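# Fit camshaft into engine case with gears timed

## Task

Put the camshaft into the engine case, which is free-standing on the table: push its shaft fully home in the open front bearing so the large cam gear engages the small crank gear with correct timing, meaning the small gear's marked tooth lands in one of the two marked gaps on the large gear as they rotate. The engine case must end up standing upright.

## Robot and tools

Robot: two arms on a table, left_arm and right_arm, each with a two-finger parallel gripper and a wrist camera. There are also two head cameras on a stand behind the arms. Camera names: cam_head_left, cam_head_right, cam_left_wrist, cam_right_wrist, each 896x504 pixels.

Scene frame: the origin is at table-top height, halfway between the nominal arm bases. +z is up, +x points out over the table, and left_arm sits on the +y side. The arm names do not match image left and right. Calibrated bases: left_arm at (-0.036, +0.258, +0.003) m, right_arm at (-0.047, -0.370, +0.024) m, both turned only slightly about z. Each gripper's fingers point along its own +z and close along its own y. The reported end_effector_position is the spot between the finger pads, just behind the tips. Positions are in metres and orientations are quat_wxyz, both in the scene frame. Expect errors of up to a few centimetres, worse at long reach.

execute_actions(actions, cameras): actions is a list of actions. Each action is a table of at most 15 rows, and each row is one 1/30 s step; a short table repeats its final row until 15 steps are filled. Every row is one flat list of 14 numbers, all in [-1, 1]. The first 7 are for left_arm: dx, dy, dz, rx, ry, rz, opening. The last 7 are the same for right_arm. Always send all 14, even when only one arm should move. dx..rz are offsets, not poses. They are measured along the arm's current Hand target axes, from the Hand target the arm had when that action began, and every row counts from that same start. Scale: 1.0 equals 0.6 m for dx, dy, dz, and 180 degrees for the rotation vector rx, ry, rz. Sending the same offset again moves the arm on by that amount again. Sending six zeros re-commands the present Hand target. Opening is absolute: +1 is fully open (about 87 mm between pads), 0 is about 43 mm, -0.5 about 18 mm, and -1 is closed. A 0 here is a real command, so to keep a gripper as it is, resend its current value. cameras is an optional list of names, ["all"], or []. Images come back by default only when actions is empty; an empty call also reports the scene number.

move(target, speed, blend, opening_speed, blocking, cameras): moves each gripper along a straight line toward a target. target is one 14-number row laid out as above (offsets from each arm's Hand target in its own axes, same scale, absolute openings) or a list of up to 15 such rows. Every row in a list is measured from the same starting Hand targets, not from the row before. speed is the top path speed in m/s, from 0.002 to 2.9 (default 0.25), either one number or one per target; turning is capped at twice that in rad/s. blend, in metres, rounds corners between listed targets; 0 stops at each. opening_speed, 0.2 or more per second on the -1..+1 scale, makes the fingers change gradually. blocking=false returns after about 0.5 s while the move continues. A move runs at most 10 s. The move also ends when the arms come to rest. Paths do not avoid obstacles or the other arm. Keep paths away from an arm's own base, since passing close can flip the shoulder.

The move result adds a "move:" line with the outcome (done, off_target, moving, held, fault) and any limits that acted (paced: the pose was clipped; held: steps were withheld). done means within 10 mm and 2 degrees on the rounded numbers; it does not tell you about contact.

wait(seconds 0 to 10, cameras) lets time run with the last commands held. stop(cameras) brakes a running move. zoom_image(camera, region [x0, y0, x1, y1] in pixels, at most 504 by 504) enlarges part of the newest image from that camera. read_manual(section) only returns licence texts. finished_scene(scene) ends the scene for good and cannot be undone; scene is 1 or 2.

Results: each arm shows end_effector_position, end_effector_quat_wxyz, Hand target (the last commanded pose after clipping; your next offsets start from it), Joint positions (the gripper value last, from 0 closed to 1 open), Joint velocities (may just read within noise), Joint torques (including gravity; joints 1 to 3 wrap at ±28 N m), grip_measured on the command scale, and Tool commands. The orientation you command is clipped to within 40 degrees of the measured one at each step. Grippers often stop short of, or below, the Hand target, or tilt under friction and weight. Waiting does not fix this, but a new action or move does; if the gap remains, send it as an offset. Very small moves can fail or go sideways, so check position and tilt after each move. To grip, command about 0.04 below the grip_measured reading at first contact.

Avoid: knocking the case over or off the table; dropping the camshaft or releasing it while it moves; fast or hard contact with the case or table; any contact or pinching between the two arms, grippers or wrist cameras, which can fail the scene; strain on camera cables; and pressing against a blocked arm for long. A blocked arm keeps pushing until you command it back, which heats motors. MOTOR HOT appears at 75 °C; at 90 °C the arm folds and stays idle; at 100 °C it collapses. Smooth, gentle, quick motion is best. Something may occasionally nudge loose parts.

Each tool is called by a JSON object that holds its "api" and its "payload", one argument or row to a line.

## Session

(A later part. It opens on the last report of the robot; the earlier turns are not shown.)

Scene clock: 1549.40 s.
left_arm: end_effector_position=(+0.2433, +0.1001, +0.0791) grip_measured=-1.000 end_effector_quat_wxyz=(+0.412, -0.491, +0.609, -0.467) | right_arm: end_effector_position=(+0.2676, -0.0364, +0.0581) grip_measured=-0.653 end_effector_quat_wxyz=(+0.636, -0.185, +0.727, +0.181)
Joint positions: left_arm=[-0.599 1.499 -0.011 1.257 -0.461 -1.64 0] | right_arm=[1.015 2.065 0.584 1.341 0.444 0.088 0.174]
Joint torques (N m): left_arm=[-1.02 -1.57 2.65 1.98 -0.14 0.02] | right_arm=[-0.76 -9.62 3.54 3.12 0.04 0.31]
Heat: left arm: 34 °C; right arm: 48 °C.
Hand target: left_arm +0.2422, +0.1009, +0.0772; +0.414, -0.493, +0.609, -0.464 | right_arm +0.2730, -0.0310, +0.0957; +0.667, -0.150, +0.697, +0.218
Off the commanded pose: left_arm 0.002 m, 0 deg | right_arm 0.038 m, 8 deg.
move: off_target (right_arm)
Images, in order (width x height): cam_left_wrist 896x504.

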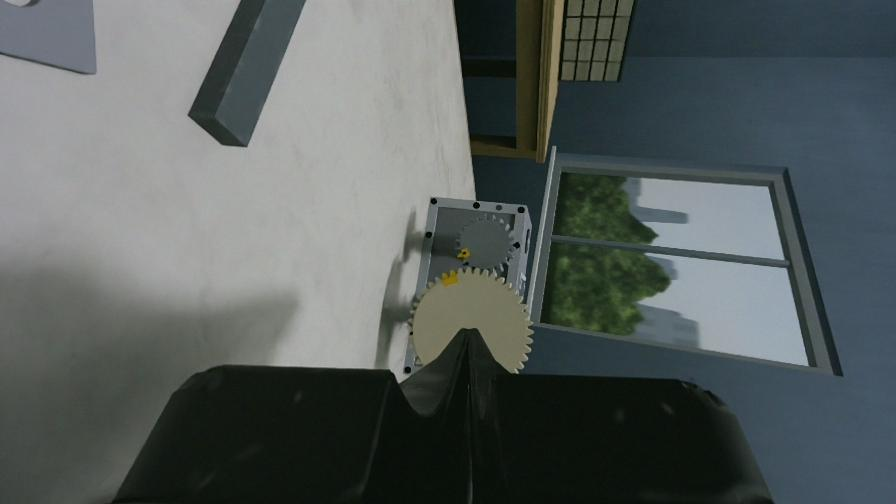

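{"api": "move", "payload": {
  "target": [
    [0,0,0,0,0,0,-1,0.036,0,0,0,0,0,-0.75],
    [0,0,0,0,0,0,-1,0.036,0,0,0,0,0,-0.6],
    [0,0,0,0,0,0,-1,0.036,0,0,0,0,0,-0.2]
  ],
  "speed": 0.05,
  "opening_speed": 0.3,
  "cameras": ["cam_left_wrist","cam_right_wrist"]
}}

{"api": "zoom_image", "payload": {
  "camera": "cam_left_wrist",
  "region": [390, 190, 550, 350]
}}

Scene clock: 1558.97 s.
left_arm: end_effector_position=(+0.2433, +0.1001, +0.0791) grip_measured=-1.000 end_effector_quat_wxyz=(+0.412, -0.491, +0.609, -0.467) | right_arm: end_effector_position=(+0.2705, -0.0341, +0.0630) grip_measured=-0.200 end_effector_quat_wxyz=(+0.656, -0.165, +0.710, +0.197)
Joint positions: left_arm=[-0.599 1.499 -0.011 1.257 -0.461 -1.64 0] | right_arm=[1.015 2.119 0.584 1.465 0.452 0.095 0.4]
Joint torques (N m): left_arm=[-1.02 -1.55 2.63 1.98 -0.14 0.02] | right_arm=[-0.1 -5.93 3.96 2.8 0.03 0.24]
Heat: left arm: 34 °C; right arm: 47 °C.
Hand target: left_arm +0.2422, +0.1009, +0.0772; +0.414, -0.493, +0.609, -0.464 | right_arm +0.2716, -0.0292, +0.0743; +0.667, -0.150, +0.697, +0.218
Off the commanded pose: left_arm 0.002 m, 0 deg | right_arm 0.012 m, 3 deg.
move: off_target (right_arm); target 2's new opening was sent with right_arm's hand 0.019 m and 5 deg from that target; target 3's new opening was sent with right_arm's hand 0.012 m and 3 deg from that target
Images, in order (width x height): cam_left_wrist 896x504, cam_right_wrist 896x504.

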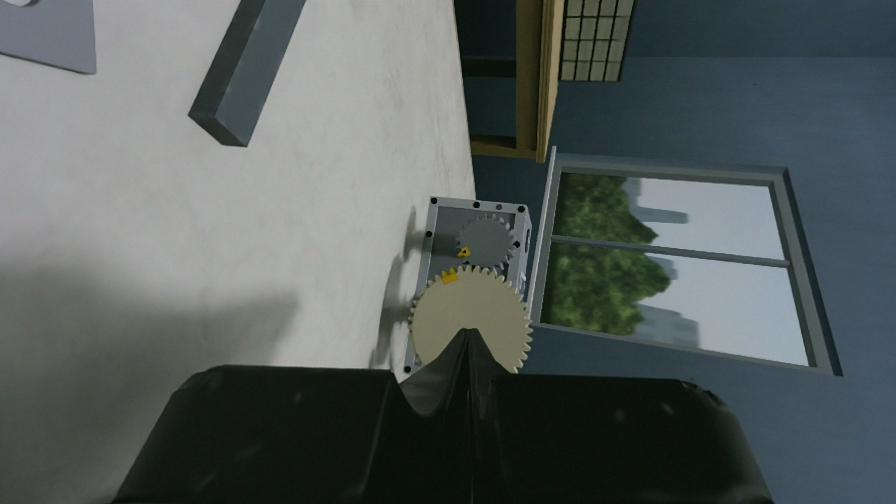

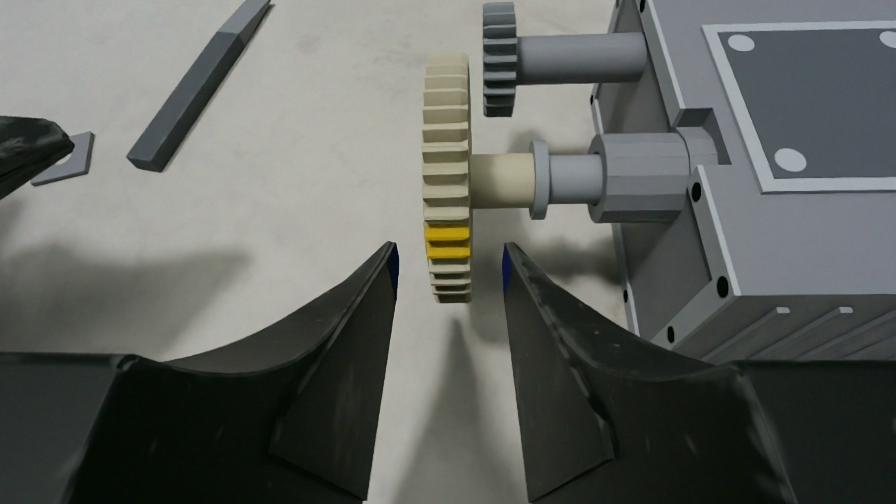

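Scaled by 3.150 from the camera's 896x504 image, which has a finer 1280x720 frame.

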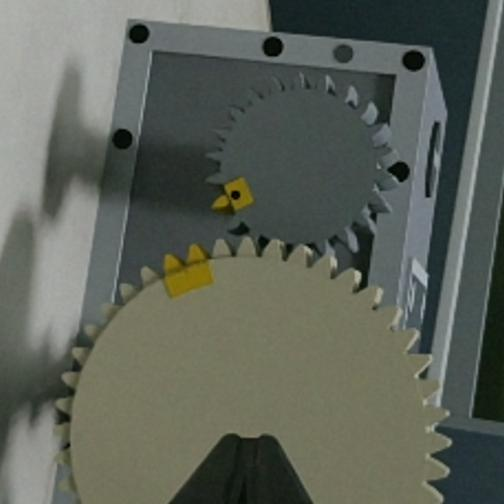

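{"api": "move", "payload": {
  "target": [
    [0,0,0,0,0,0,-1,0,0,-0.2,0,0,0,-0.2],
    [0.039,0.024,0.0437,0.2893,0.1718,0.4783,-1,0,0,-0.2,0,0,0,-0.2],
    [0.150,0.002,0.116,0.2893,0.1718,0.4783,-1,0,0,-0.2,0,0,0,-0.2]
  ],
  "speed": [0.12,0.25,0.08],
  "cameras": ["cam_left_wrist","cam_right_wrist"]
}}

{"api": "zoom_image", "payload": {
  "camera": "cam_left_wrist",
  "region": [230, 150, 630, 390]
}}

Scene clock: 1584.37 s.
left_arm: end_effector_position=(+0.2871, +0.0053, +0.0456) grip_measured=-1.000 end_effector_quat_wxyz=(+0.574, +0.372, +0.630, -0.368) | right_arm: end_effector_position=(+0.1690, -0.0956, +0.0567) grip_measured=-0.200 end_effector_quat_wxyz=(+0.628, -0.180, +0.737, +0.173)
Joint positions: left_arm=[-0.336 2.031 0.44 1.495 0.722 0.027 0] | right_arm=[1.262 1.881 0.196 1.485 0.703 0.159 0.4]
Joint torques (N m): left_arm=[-0.91 -4.46 3.56 2.47 0.02 -0.06] | right_arm=[0.69 -5.41 1.96 3.02 0.22 0.23]
Heat: left arm: 35 °C; right arm: 47 °C.
Hand target: left_arm +0.2935, +0.0017, +0.0561; +0.605, +0.367, +0.604, -0.367 | right_arm +0.1679, -0.0897, +0.0763; +0.667, -0.150, +0.697, +0.218
Off the commanded pose: left_arm 0.013 m, 5 deg | right_arm 0.020 m, 9 deg.
joint sent to its limit (left arm) — joint 4 (wrist pitch), upper limit. The joint targets still meet the commanded pose.
joint sent to its limit (right arm) — joint 4 (wrist pitch), upper limit. The joint targets are off in orientation, not in position.
move: off_target (left_arm, right_arm)
Images, in order (width x height): cam_left_wrist 896x504, cam_right_wrist 896x504.

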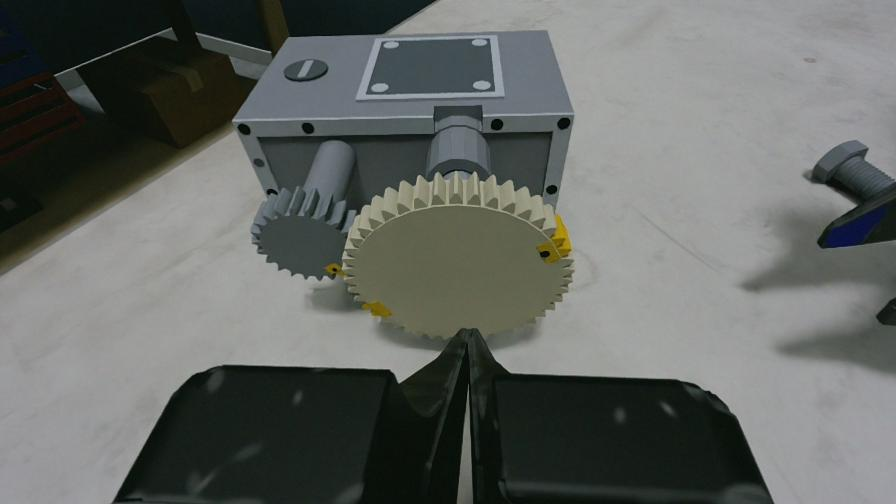

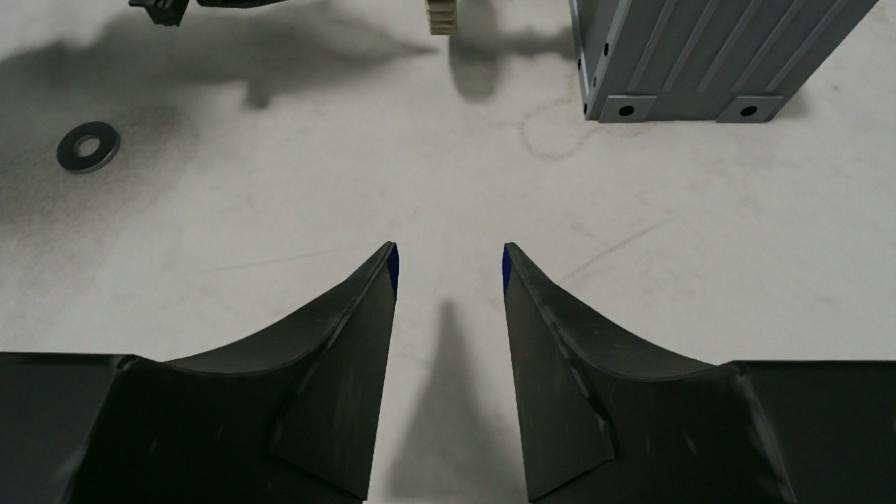

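Scaled by 1.260 from the camera's 896x504 image, which has a finer 1280x720 frame.

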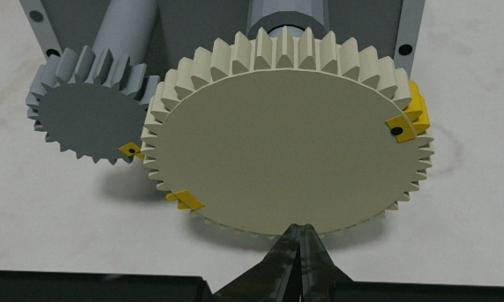

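{"api": "move", "payload": {
  "target": [
    [0.003,0.005,0.0,0,0,0,-1,0,0,0,0,0,0,-0.2],
    [0.003,0.006,0.035,0,0,0,-1,0,0,0,0,0,0,-0.2]
  ],
  "speed": 0.03,
  "cameras": ["cam_left_wrist","cam_right_wrist"]
}}

{"api": "zoom_image", "payload": {
  "camera": "cam_left_wrist",
  "region": [230, 150, 630, 390]
}}

{"api": "zoom_image", "payload": {
  "camera": "cam_left_wrist",
  "region": [310, 250, 410, 350]
}}

Scene clock: 1598.17 s.
left_arm: end_effector_position=(+0.3002, -0.0104, +0.0430) grip_measured=-1.000 end_effector_quat_wxyz=(+0.578, +0.370, +0.627, -0.369) | right_arm: end_effector_position=(+0.1690, -0.0956, +0.0567) grip_measured=-0.200 end_effector_quat_wxyz=(+0.628, -0.180, +0.737, +0.173)
Joint positions: left_arm=[-0.371 2.086 0.513 1.495 0.685 0.014 0] | right_arm=[1.262 1.881 0.196 1.485 0.703 0.159 0.4]
Joint torques (N m): left_arm=[-1.14 -4.86 3.84 2.48 -0.02 -0.04] | right_arm=[0.62 -5.38 1.92 3.03 0.22 0.22]
Heat: left arm: 38 °C; right arm: 47 °C.
Hand target: left_arm +0.3064, -0.0153, +0.0543; +0.605, +0.367, +0.604, -0.367 | right_arm +0.1679, -0.0897, +0.0763; +0.667, -0.150, +0.697, +0.218
Off the commanded pose: left_arm 0.014 m, 4 deg | right_arm 0.020 m, 9 deg.
joint sent to its limit (left arm) — joint 4 (wrist pitch), upper limit. The joint targets still meet the commanded pose.
joint sent to its limit (right arm) — joint 4 (wrist pitch), upper limit. The joint targets are off in orientation, not in position.
move: off_target (left_arm, right_arm)
Images, in order (width x height): cam_left_wrist 896x504, cam_right_wrist 896x504.

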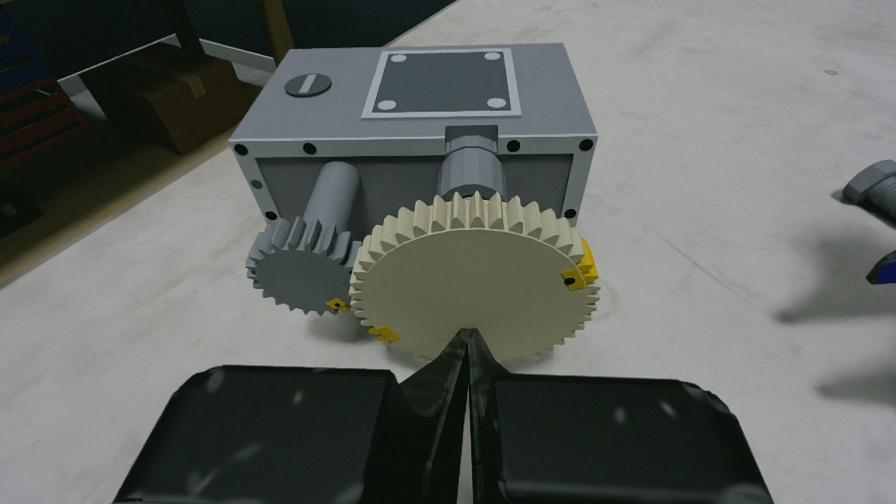

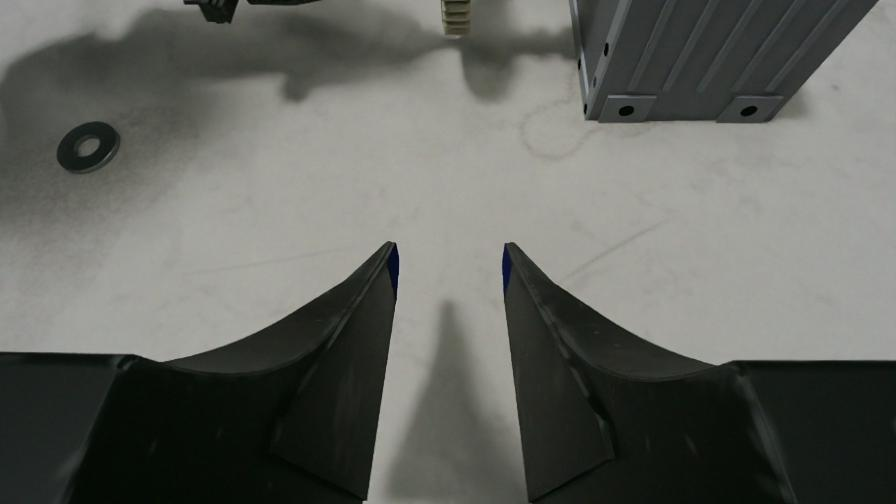

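Scaled by 1.260 from the camera's 896x504 image, which has a finer 1280x720 frame.

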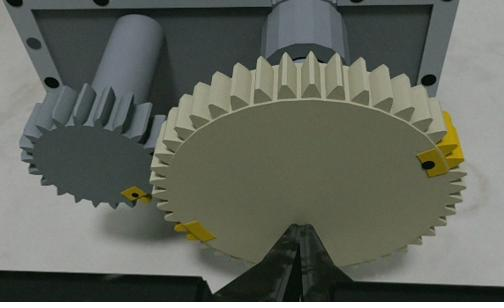

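Scaled by 5.040 from the camera's 896x504 image, which has a finer 1280x720 frame.

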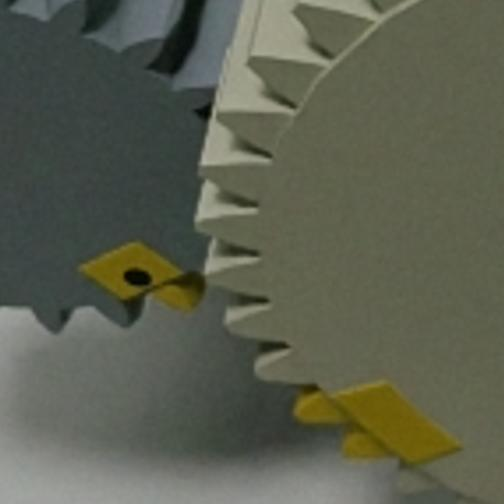

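{"api": "move", "payload": {
  "target": [0,0,0.008,0,0,0,-1, 0,0,0,0,0,0,-0.2],
  "speed": 0.03,
  "cameras": ["cam_left_wrist","cam_right_wrist"]
}}

{"api": "zoom_image", "payload": {
  "camera": "cam_left_wrist",
  "region": [230, 220, 530, 440]
}}

Scene clock: 1627.70 s.
left_arm: end_effector_position=(+0.3024, -0.0146, +0.0430) grip_measured=-1.000 end_effector_quat_wxyz=(+0.579, +0.369, +0.626, -0.369) | right_arm: end_effector_position=(+0.1690, -0.0956, +0.0567) grip_measured=-0.200 end_effector_quat_wxyz=(+0.628, -0.180, +0.737, +0.173)
Joint positions: left_arm=[-0.381 2.095 0.528 1.495 0.674 0.01 0] | right_arm=[1.262 1.881 0.196 1.485 0.703 0.159 0.4]
Joint torques (N m): left_arm=[-1.1 -4.88 3.9 2.49 -0.03 -0.03] | right_arm=[0.64 -5.34 1.99 3.01 0.25 0.22]
Heat: left arm: 40 °C; right arm: 48 °C.
Hand target: left_arm +0.3085, -0.0195, +0.0543; +0.604, +0.367, +0.604, -0.367 | right_arm +0.1679, -0.0897, +0.0763; +0.667, -0.150, +0.697, +0.218
Off the commanded pose: left_arm 0.014 m, 4 deg | right_arm 0.020 m, 9 deg.
joint sent to its limit (left arm) — joint 4 (wrist pitch), upper limit. The joint targets still meet the commanded pose.
joint sent to its limit (right arm) — joint 4 (wrist pitch), upper limit. The joint targets are off in orientation, not in position.
move: off_target (left_arm, right_arm)
Images, in order (width x height): cam_left_wrist 896x504, cam_right_wrist 896x504.

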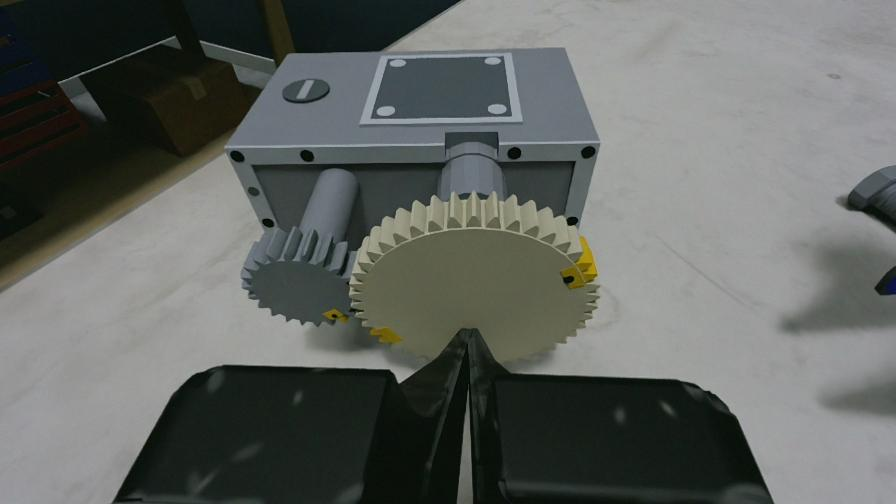

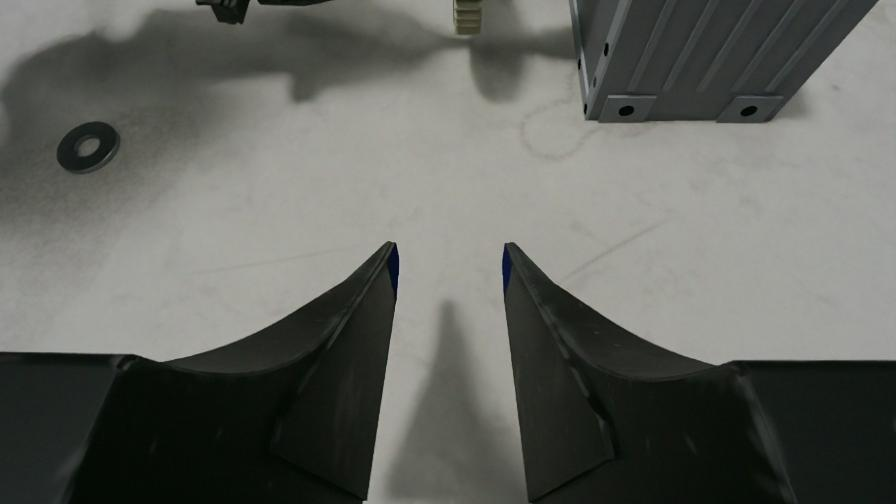

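Scaled by 1.680 from the camera's 896x504 image, which has a finer 1280x720 frame.

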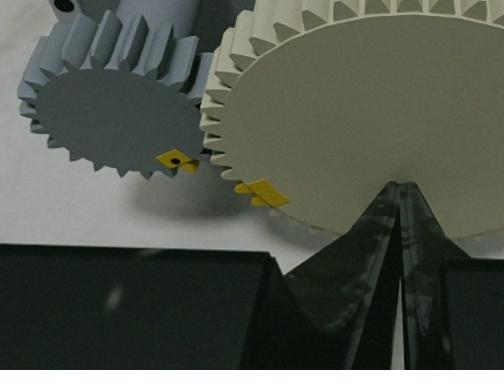

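{"api": "move", "payload": {
  "target": [0,0,0.01,0,0,0,-1, 0,0,0,0,0,0,-0.2],
  "speed": 0.03,
  "cameras": ["cam_left_wrist"]
}}

{"api": "zoom_image", "payload": {
  "camera": "cam_left_wrist",
  "region": [230, 200, 430, 370]
}}

Scene clock: 1636.33 s.
left_arm: end_effector_position=(+0.3054, -0.0197, +0.0429) grip_measured=-1.000 end_effector_quat_wxyz=(+0.581, +0.368, +0.625, -0.369) | right_arm: end_effector_position=(+0.1690, -0.0956, +0.0567) grip_measured=-0.200 end_effector_quat_wxyz=(+0.628, -0.180, +0.737, +0.173)
Joint positions: left_arm=[-0.393 2.108 0.547 1.495 0.661 0.007 0] | right_arm=[1.262 1.881 0.196 1.485 0.703 0.159 0.4]
Joint torques (N m): left_arm=[-1.16 -5 3.95 2.49 -0.04 -0.04] | right_arm=[0.65 -5.41 1.94 3.04 0.21 0.23]
Heat: left arm: 40 °C; right arm: 48 °C.
Hand target: left_arm +0.3113, -0.0249, +0.0543; +0.605, +0.367, +0.604, -0.367 | right_arm +0.1679, -0.0897, +0.0763; +0.667, -0.150, +0.697, +0.218
Off the commanded pose: left_arm 0.014 m, 4 deg | right_arm 0.020 m, 9 deg.
joint sent to its limit (left arm) — joint 4 (wrist pitch), upper limit. The joint targets still meet the commanded pose.
joint sent to its limit (right arm) — joint 4 (wrist pitch), upper limit. The joint targets are off in orientation, not in position.
move: off_target (left_arm, right_arm)
Images, in order (width x height): cam_left_wrist 896x504.

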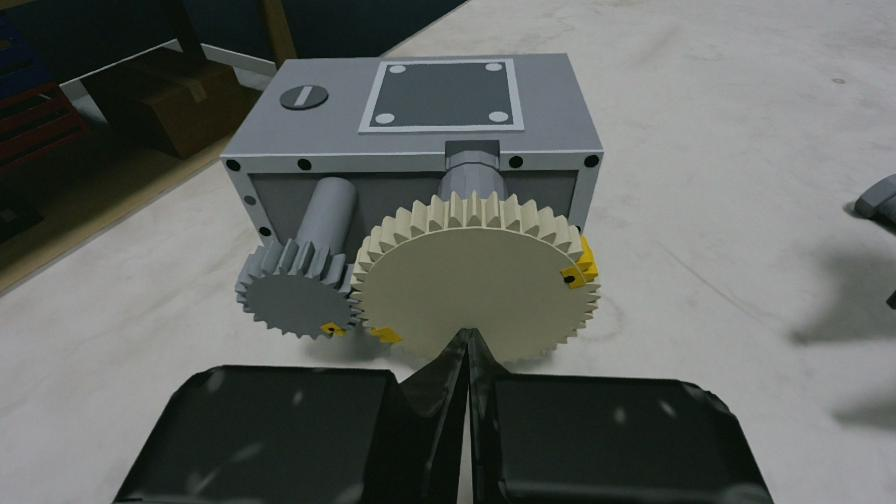

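Scaled by 2.520 from the camera's 896x504 image, which has a finer 1280x720 frame.

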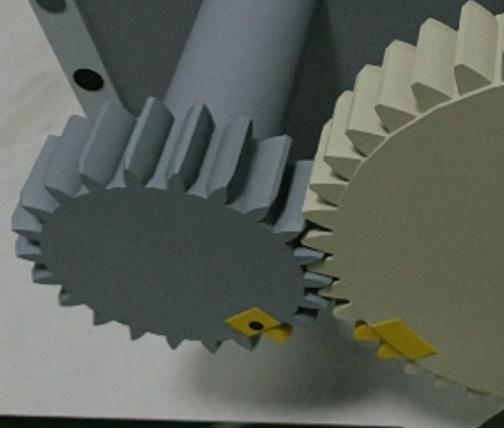

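{"api": "zoom_image", "payload": {
  "camera": "cam_left_wrist",
  "region": [315, 280, 405, 350]
}}

Scaled by 5.600 from the camera's 896x504 image, which has a finer 1280x720 frame.

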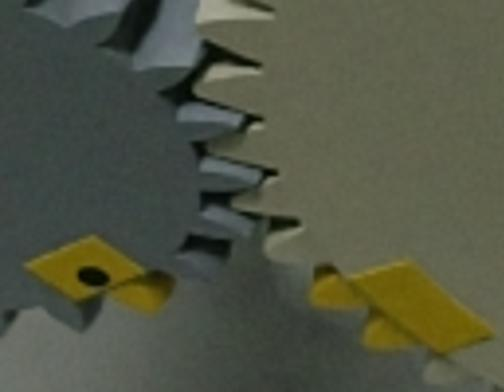

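{"api": "move", "payload": {
  "target": [0,0,0.012,0,0,0,-1, 0,0,0,0,0,0,-0.2],
  "speed": 0.03
}}

{"api": "move", "payload": {
  "target": [0,0,0.01,0,0,0,-1, 0,0,0,0,0,0,-0.2],
  "speed": 0.03,
  "cameras": ["cam_left_wrist","cam_right_wrist"]
}}

{"api": "zoom_image", "payload": {
  "camera": "cam_left_wrist",
  "region": [230, 220, 430, 370]
}}

Scene clock: 1650.90 s.
left_arm: end_effector_position=(+0.3069, -0.0231, +0.0419) grip_measured=-1.000 end_effector_quat_wxyz=(+0.581, +0.367, +0.625, -0.370) | right_arm: end_effector_position=(+0.1690, -0.0956, +0.0567) grip_measured=-0.200 end_effector_quat_wxyz=(+0.628, -0.180, +0.737, +0.173)
Joint positions: left_arm=[-0.401 2.119 0.559 1.495 0.653 0.003 0] | right_arm=[1.262 1.881 0.196 1.485 0.703 0.159 0.4]
Joint torques (N m): left_arm=[-1.66 -5.14 4.85 2.39 -0.13 -0.03] | right_arm=[0.65 -5.34 2.03 3.01 0.23 0.21]
Heat: left arm: 40 °C; right arm: 48 °C.
Hand target: left_arm +0.3146, -0.0313, +0.0542; +0.604, +0.367, +0.604, -0.367 | right_arm +0.1679, -0.0897, +0.0763; +0.667, -0.150, +0.697, +0.218
Off the commanded pose: left_arm 0.017 m, 4 deg | right_arm 0.020 m, 9 deg.
joint sent to its limit (right arm) — joint 4 (wrist pitch), upper limit. The joint targets are off in orientation, not in position.
move: off_target (left_arm, right_arm)

Scene clock: 1651.63 s.
left_arm: end_effector_position=(+0.3087, -0.0285, +0.0422) grip_measured=-1.000 end_effector_quat_wxyz=(+0.582, +0.368, +0.623, -0.371) | right_arm: end_effector_position=(+0.1690, -0.0956, +0.0567) grip_measured=-0.200 end_effector_quat_wxyz=(+0.628, -0.180, +0.737, +0.173)
Joint positions: left_arm=[-0.413 2.129 0.576 1.494 0.643 0.002 0] | right_arm=[1.262 1.881 0.196 1.485 0.703 0.159 0.4]
Joint torques (N m): left_arm=[-1.58 -5.5 5.2 2.26 -0.14 -0.03] | right_arm=[0.61 -5.39 1.96 3.01 0.21 0.25]
Heat: left arm: 40 °C; right arm: 48 °C.
Hand target: left_arm +0.3174, -0.0367, +0.0544; +0.605, +0.367, +0.604, -0.367 | right_arm +0.1679, -0.0897, +0.0763; +0.667, -0.150, +0.697, +0.218
Off the commanded pose: left_arm 0.017 m, 3 deg | right_arm 0.020 m, 9 deg.
joint sent to its limit (right arm) — joint 4 (wrist pitch), upper limit. The joint targets are off in orientation, not in position.
move: off_target (left_arm, right_arm)
Images, in order (width x height): cam_left_wrist 896x504, cam_right_wrist 896x504.

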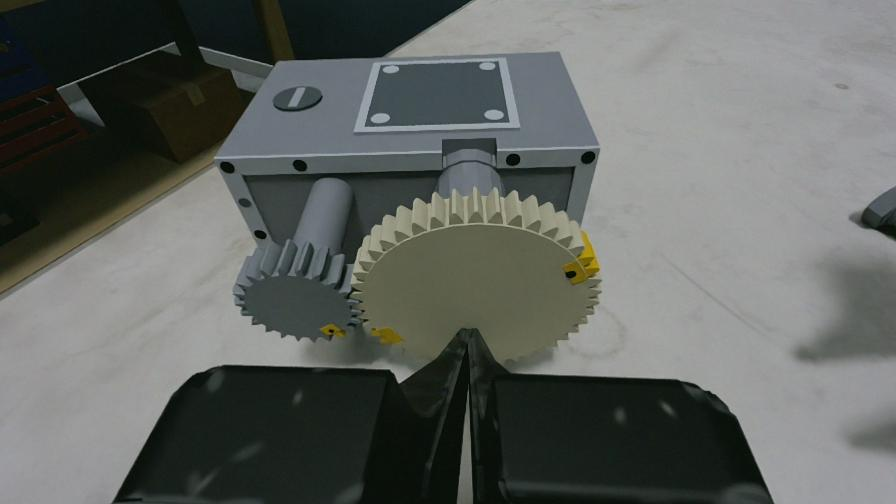

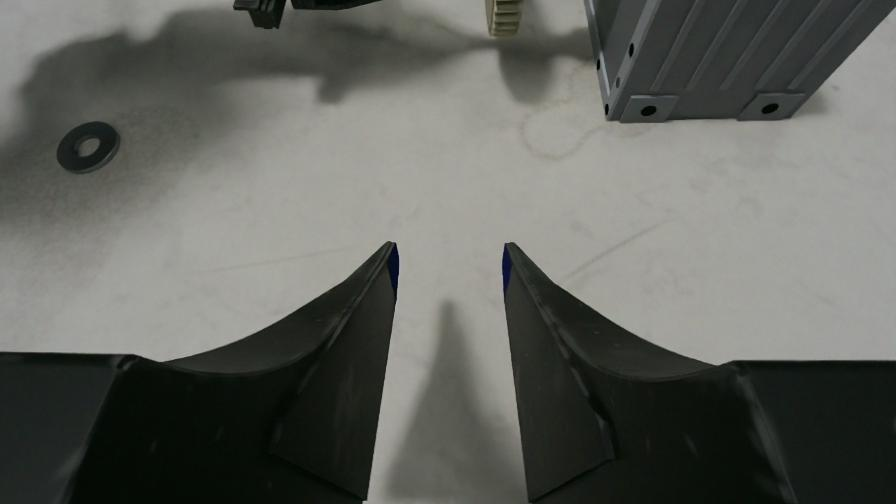

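Scaled by 2.520 from the camera's 896x504 image, which has a finer 1280x720 frame.

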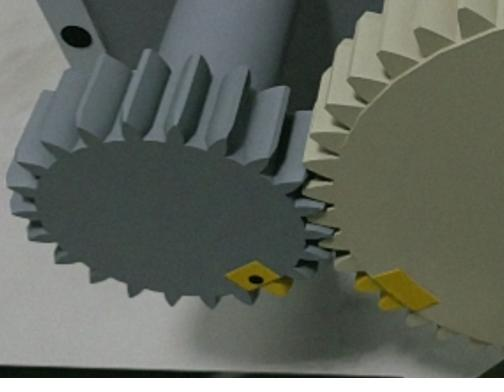

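{"api": "move", "payload": {
  "target": [0,0,-0.012,0,0,0,-1, -0.15,0,-0.05,0,0,0,-0.2],
  "speed": 0.15,
  "cameras": ["cam_left_wrist","cam_right_wrist"]
}}

Scene clock: 1658.77 s.
left_arm: end_effector_position=(+0.3087, -0.0285, +0.0422) grip_measured=-1.000 end_effector_quat_wxyz=(+0.582, +0.368, +0.623, -0.371) | right_arm: end_effector_position=(+0.1475, -0.1191, +0.1519) grip_measured=-0.200 end_effector_quat_wxyz=(+0.661, -0.166, +0.704, +0.200)
Joint positions: left_arm=[-0.413 2.129 0.576 1.494 0.643 0.001 0] | right_arm=[1.338 1.138 0.152 0.922 0.769 0.106 0.4]
Joint torques (N m): left_arm=[-0.53 -6.01 3.29 2.41 0 -0.01] | right_arm=[0.28 -2.28 8.49 2.17 0.15 0.19]
Heat: left arm: 40 °C; right arm: 47 °C.
Hand target: left_arm +0.3141, -0.0303, +0.0544; +0.605, +0.367, +0.604, -0.367 | right_arm +0.1479, -0.1121, +0.1663; +0.667, -0.150, +0.697, +0.218
Off the commanded pose: left_arm 0.013 m, 3 deg | right_arm 0.016 m, 3 deg.
move: off_target (left_arm, right_arm)
Images, in order (width x height): cam_left_wrist 896x504, cam_right_wrist 896x504.

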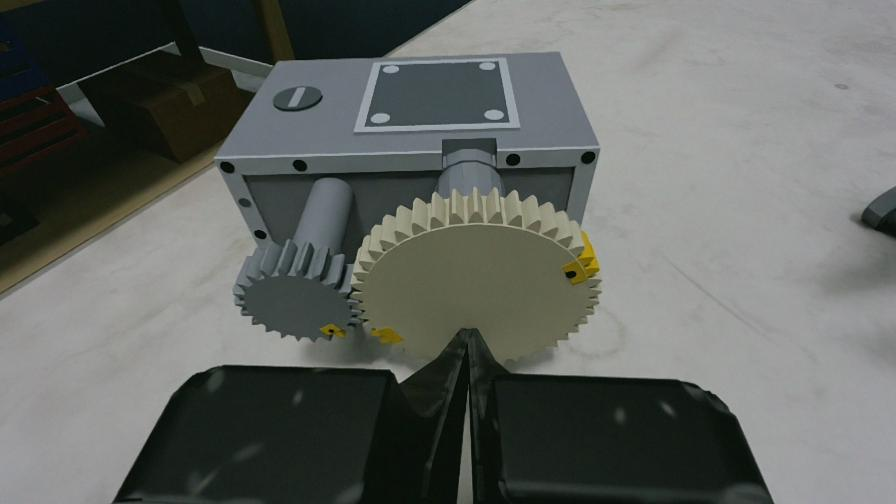

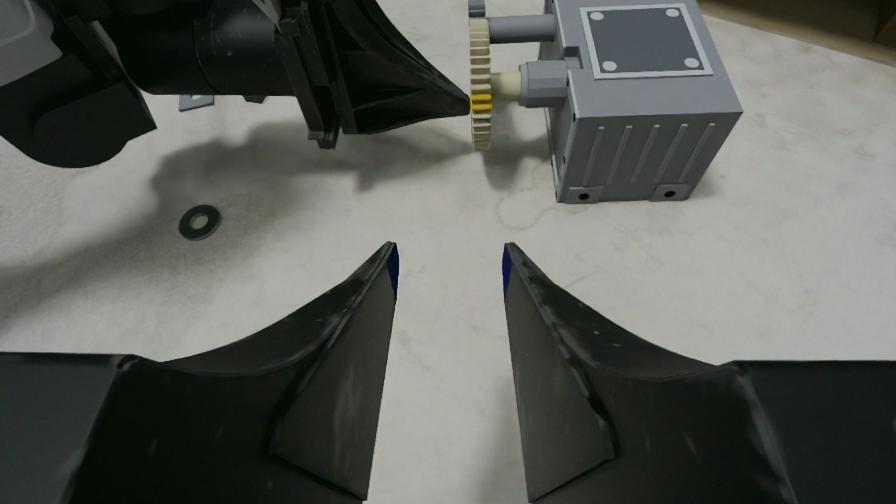

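{"api": "zoom_image", "payload": {
  "camera": "cam_right_wrist",
  "region": [440, 0, 600, 160]
}}

Scaled by 3.150 from the camera's 896x504 image, which has a finer 1280x720 frame.

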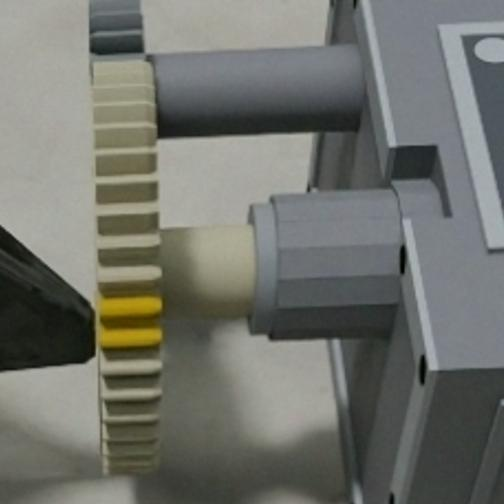

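{"api": "move", "payload": {
  "target": [
    [-0.01,0,-0.18,0,0,0,-1, 0,0,0,0,0,0,-0.2],
    [-0.035,-0.002,-0.2,-0.2165,-0.2165,-0.465,-1,0,0,0,0,0,0,-0.2]
  ],
  "blend": 0.02,
  "speed": 0.2,
  "cameras": ["cam_left_wrist","cam_right_wrist"]
}}

{"api": "zoom_image", "payload": {
  "camera": "cam_left_wrist",
  "region": [330, 90, 630, 390]
}}

{"api": "zoom_image", "payload": {
  "camera": "cam_right_wrist",
  "region": [440, 0, 600, 160]
}}

Scene clock: 1675.63 s.
left_arm: end_effector_position=(+0.2554, +0.0773, +0.0635) grip_measured=-1.000 end_effector_quat_wxyz=(+0.406, -0.478, +0.617, -0.475) | right_arm: end_effector_position=(+0.1475, -0.1192, +0.1516) grip_measured=-0.200 end_effector_quat_wxyz=(+0.661, -0.167, +0.704, +0.200)
Joint positions: left_arm=[-0.628 1.799 0.059 1.495 -0.454 -1.631 0] | right_arm=[1.338 1.138 0.152 0.921 0.769 0.106 0.4]
Joint torques (N m): left_arm=[-1.03 -2.51 1.92 2.55 -0.14 -0.01] | right_arm=[0.32 -2.28 8.5 2.17 0.15 0.19]
Heat: left arm: 41 °C; right arm: 44 °C.
Hand target: left_arm +0.2577, +0.0757, +0.0752; +0.442, -0.441, +0.552, -0.552 | right_arm +0.1479, -0.1121, +0.1662; +0.667, -0.150, +0.697, +0.218
Off the commanded pose: left_arm 0.012 m, 13 deg | right_arm 0.016 m, 3 deg.
joint sent to its limit (left arm) — joint 4 (wrist pitch), upper limit. The joint targets are off in orientation, not in position.
move: off_target (left_arm, right_arm)
Images, in order (width x height): cam_left_wrist 896x504, cam_right_wrist 896x504.

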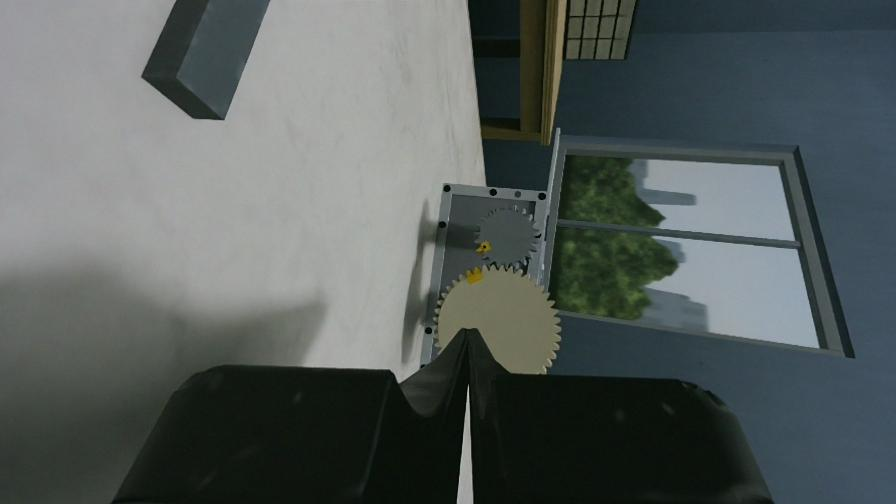

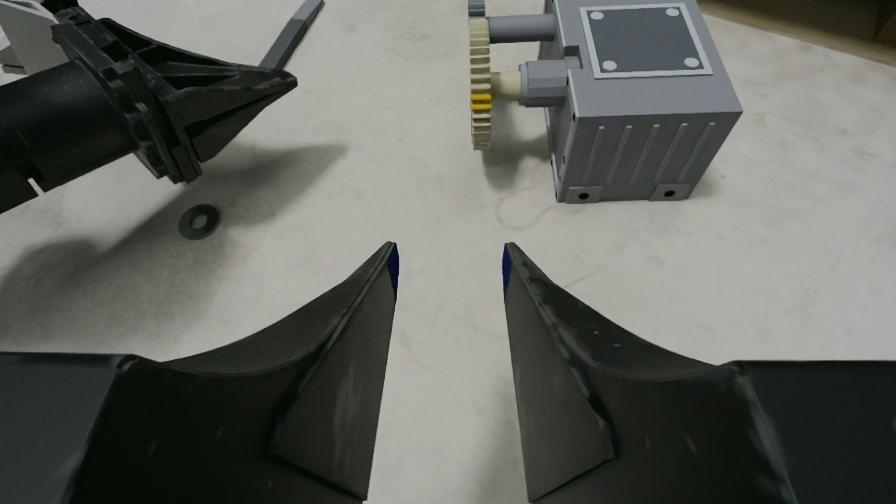

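Scaled by 1.680 from the camera's 896x504 image, which has a finer 1280x720 frame.

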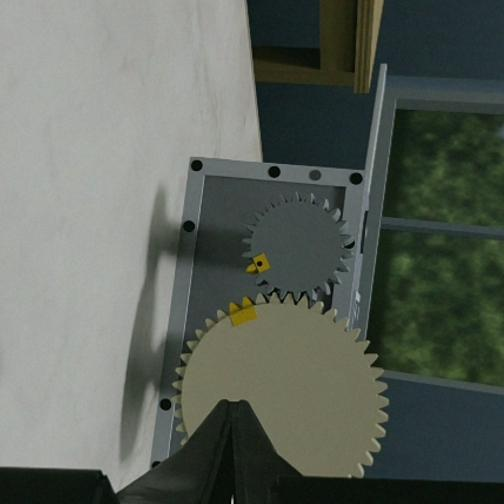

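Scaled by 3.150 from the camera's 896x504 image, which has a finer 1280x720 frame.

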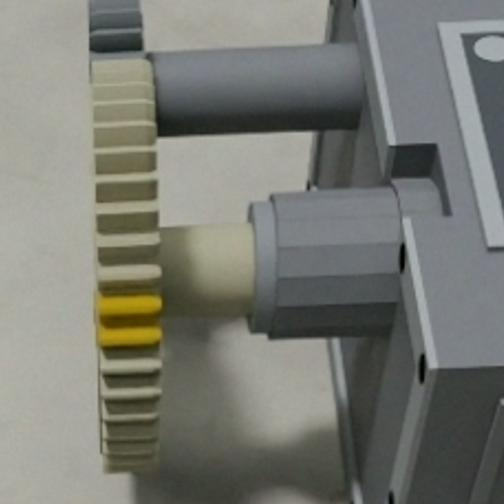

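{"api": "zoom_image", "payload": {
  "camera": "cam_left_wrist",
  "region": [455, 195, 555, 295]
}}

Scaled by 5.040 from the camera's 896x504 image, which has a finer 1280x720 frame.

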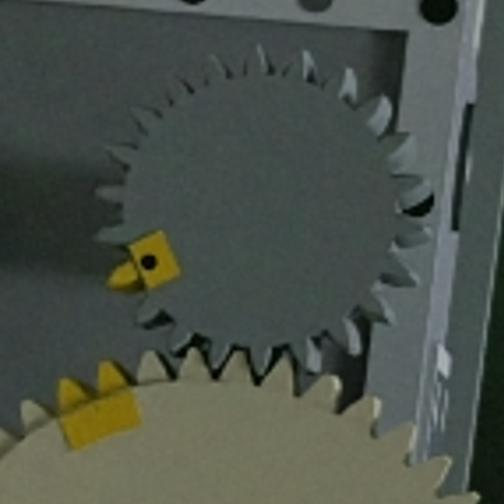

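{"api": "zoom_image", "payload": {
  "camera": "cam_right_wrist",
  "region": [465, 50, 585, 120]
}}

Scaled by 4.200 from the camera's 896x504 image, which has a finer 1280x720 frame.

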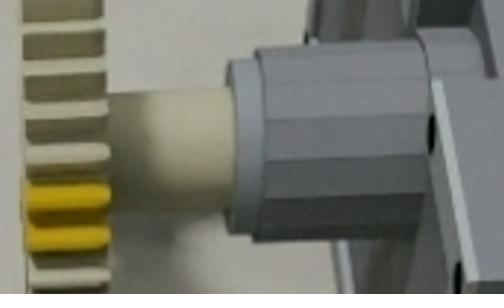

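{"api": "finished_scene", "payload": {
  "scene": 1
}}

The scene is finished: the task was done.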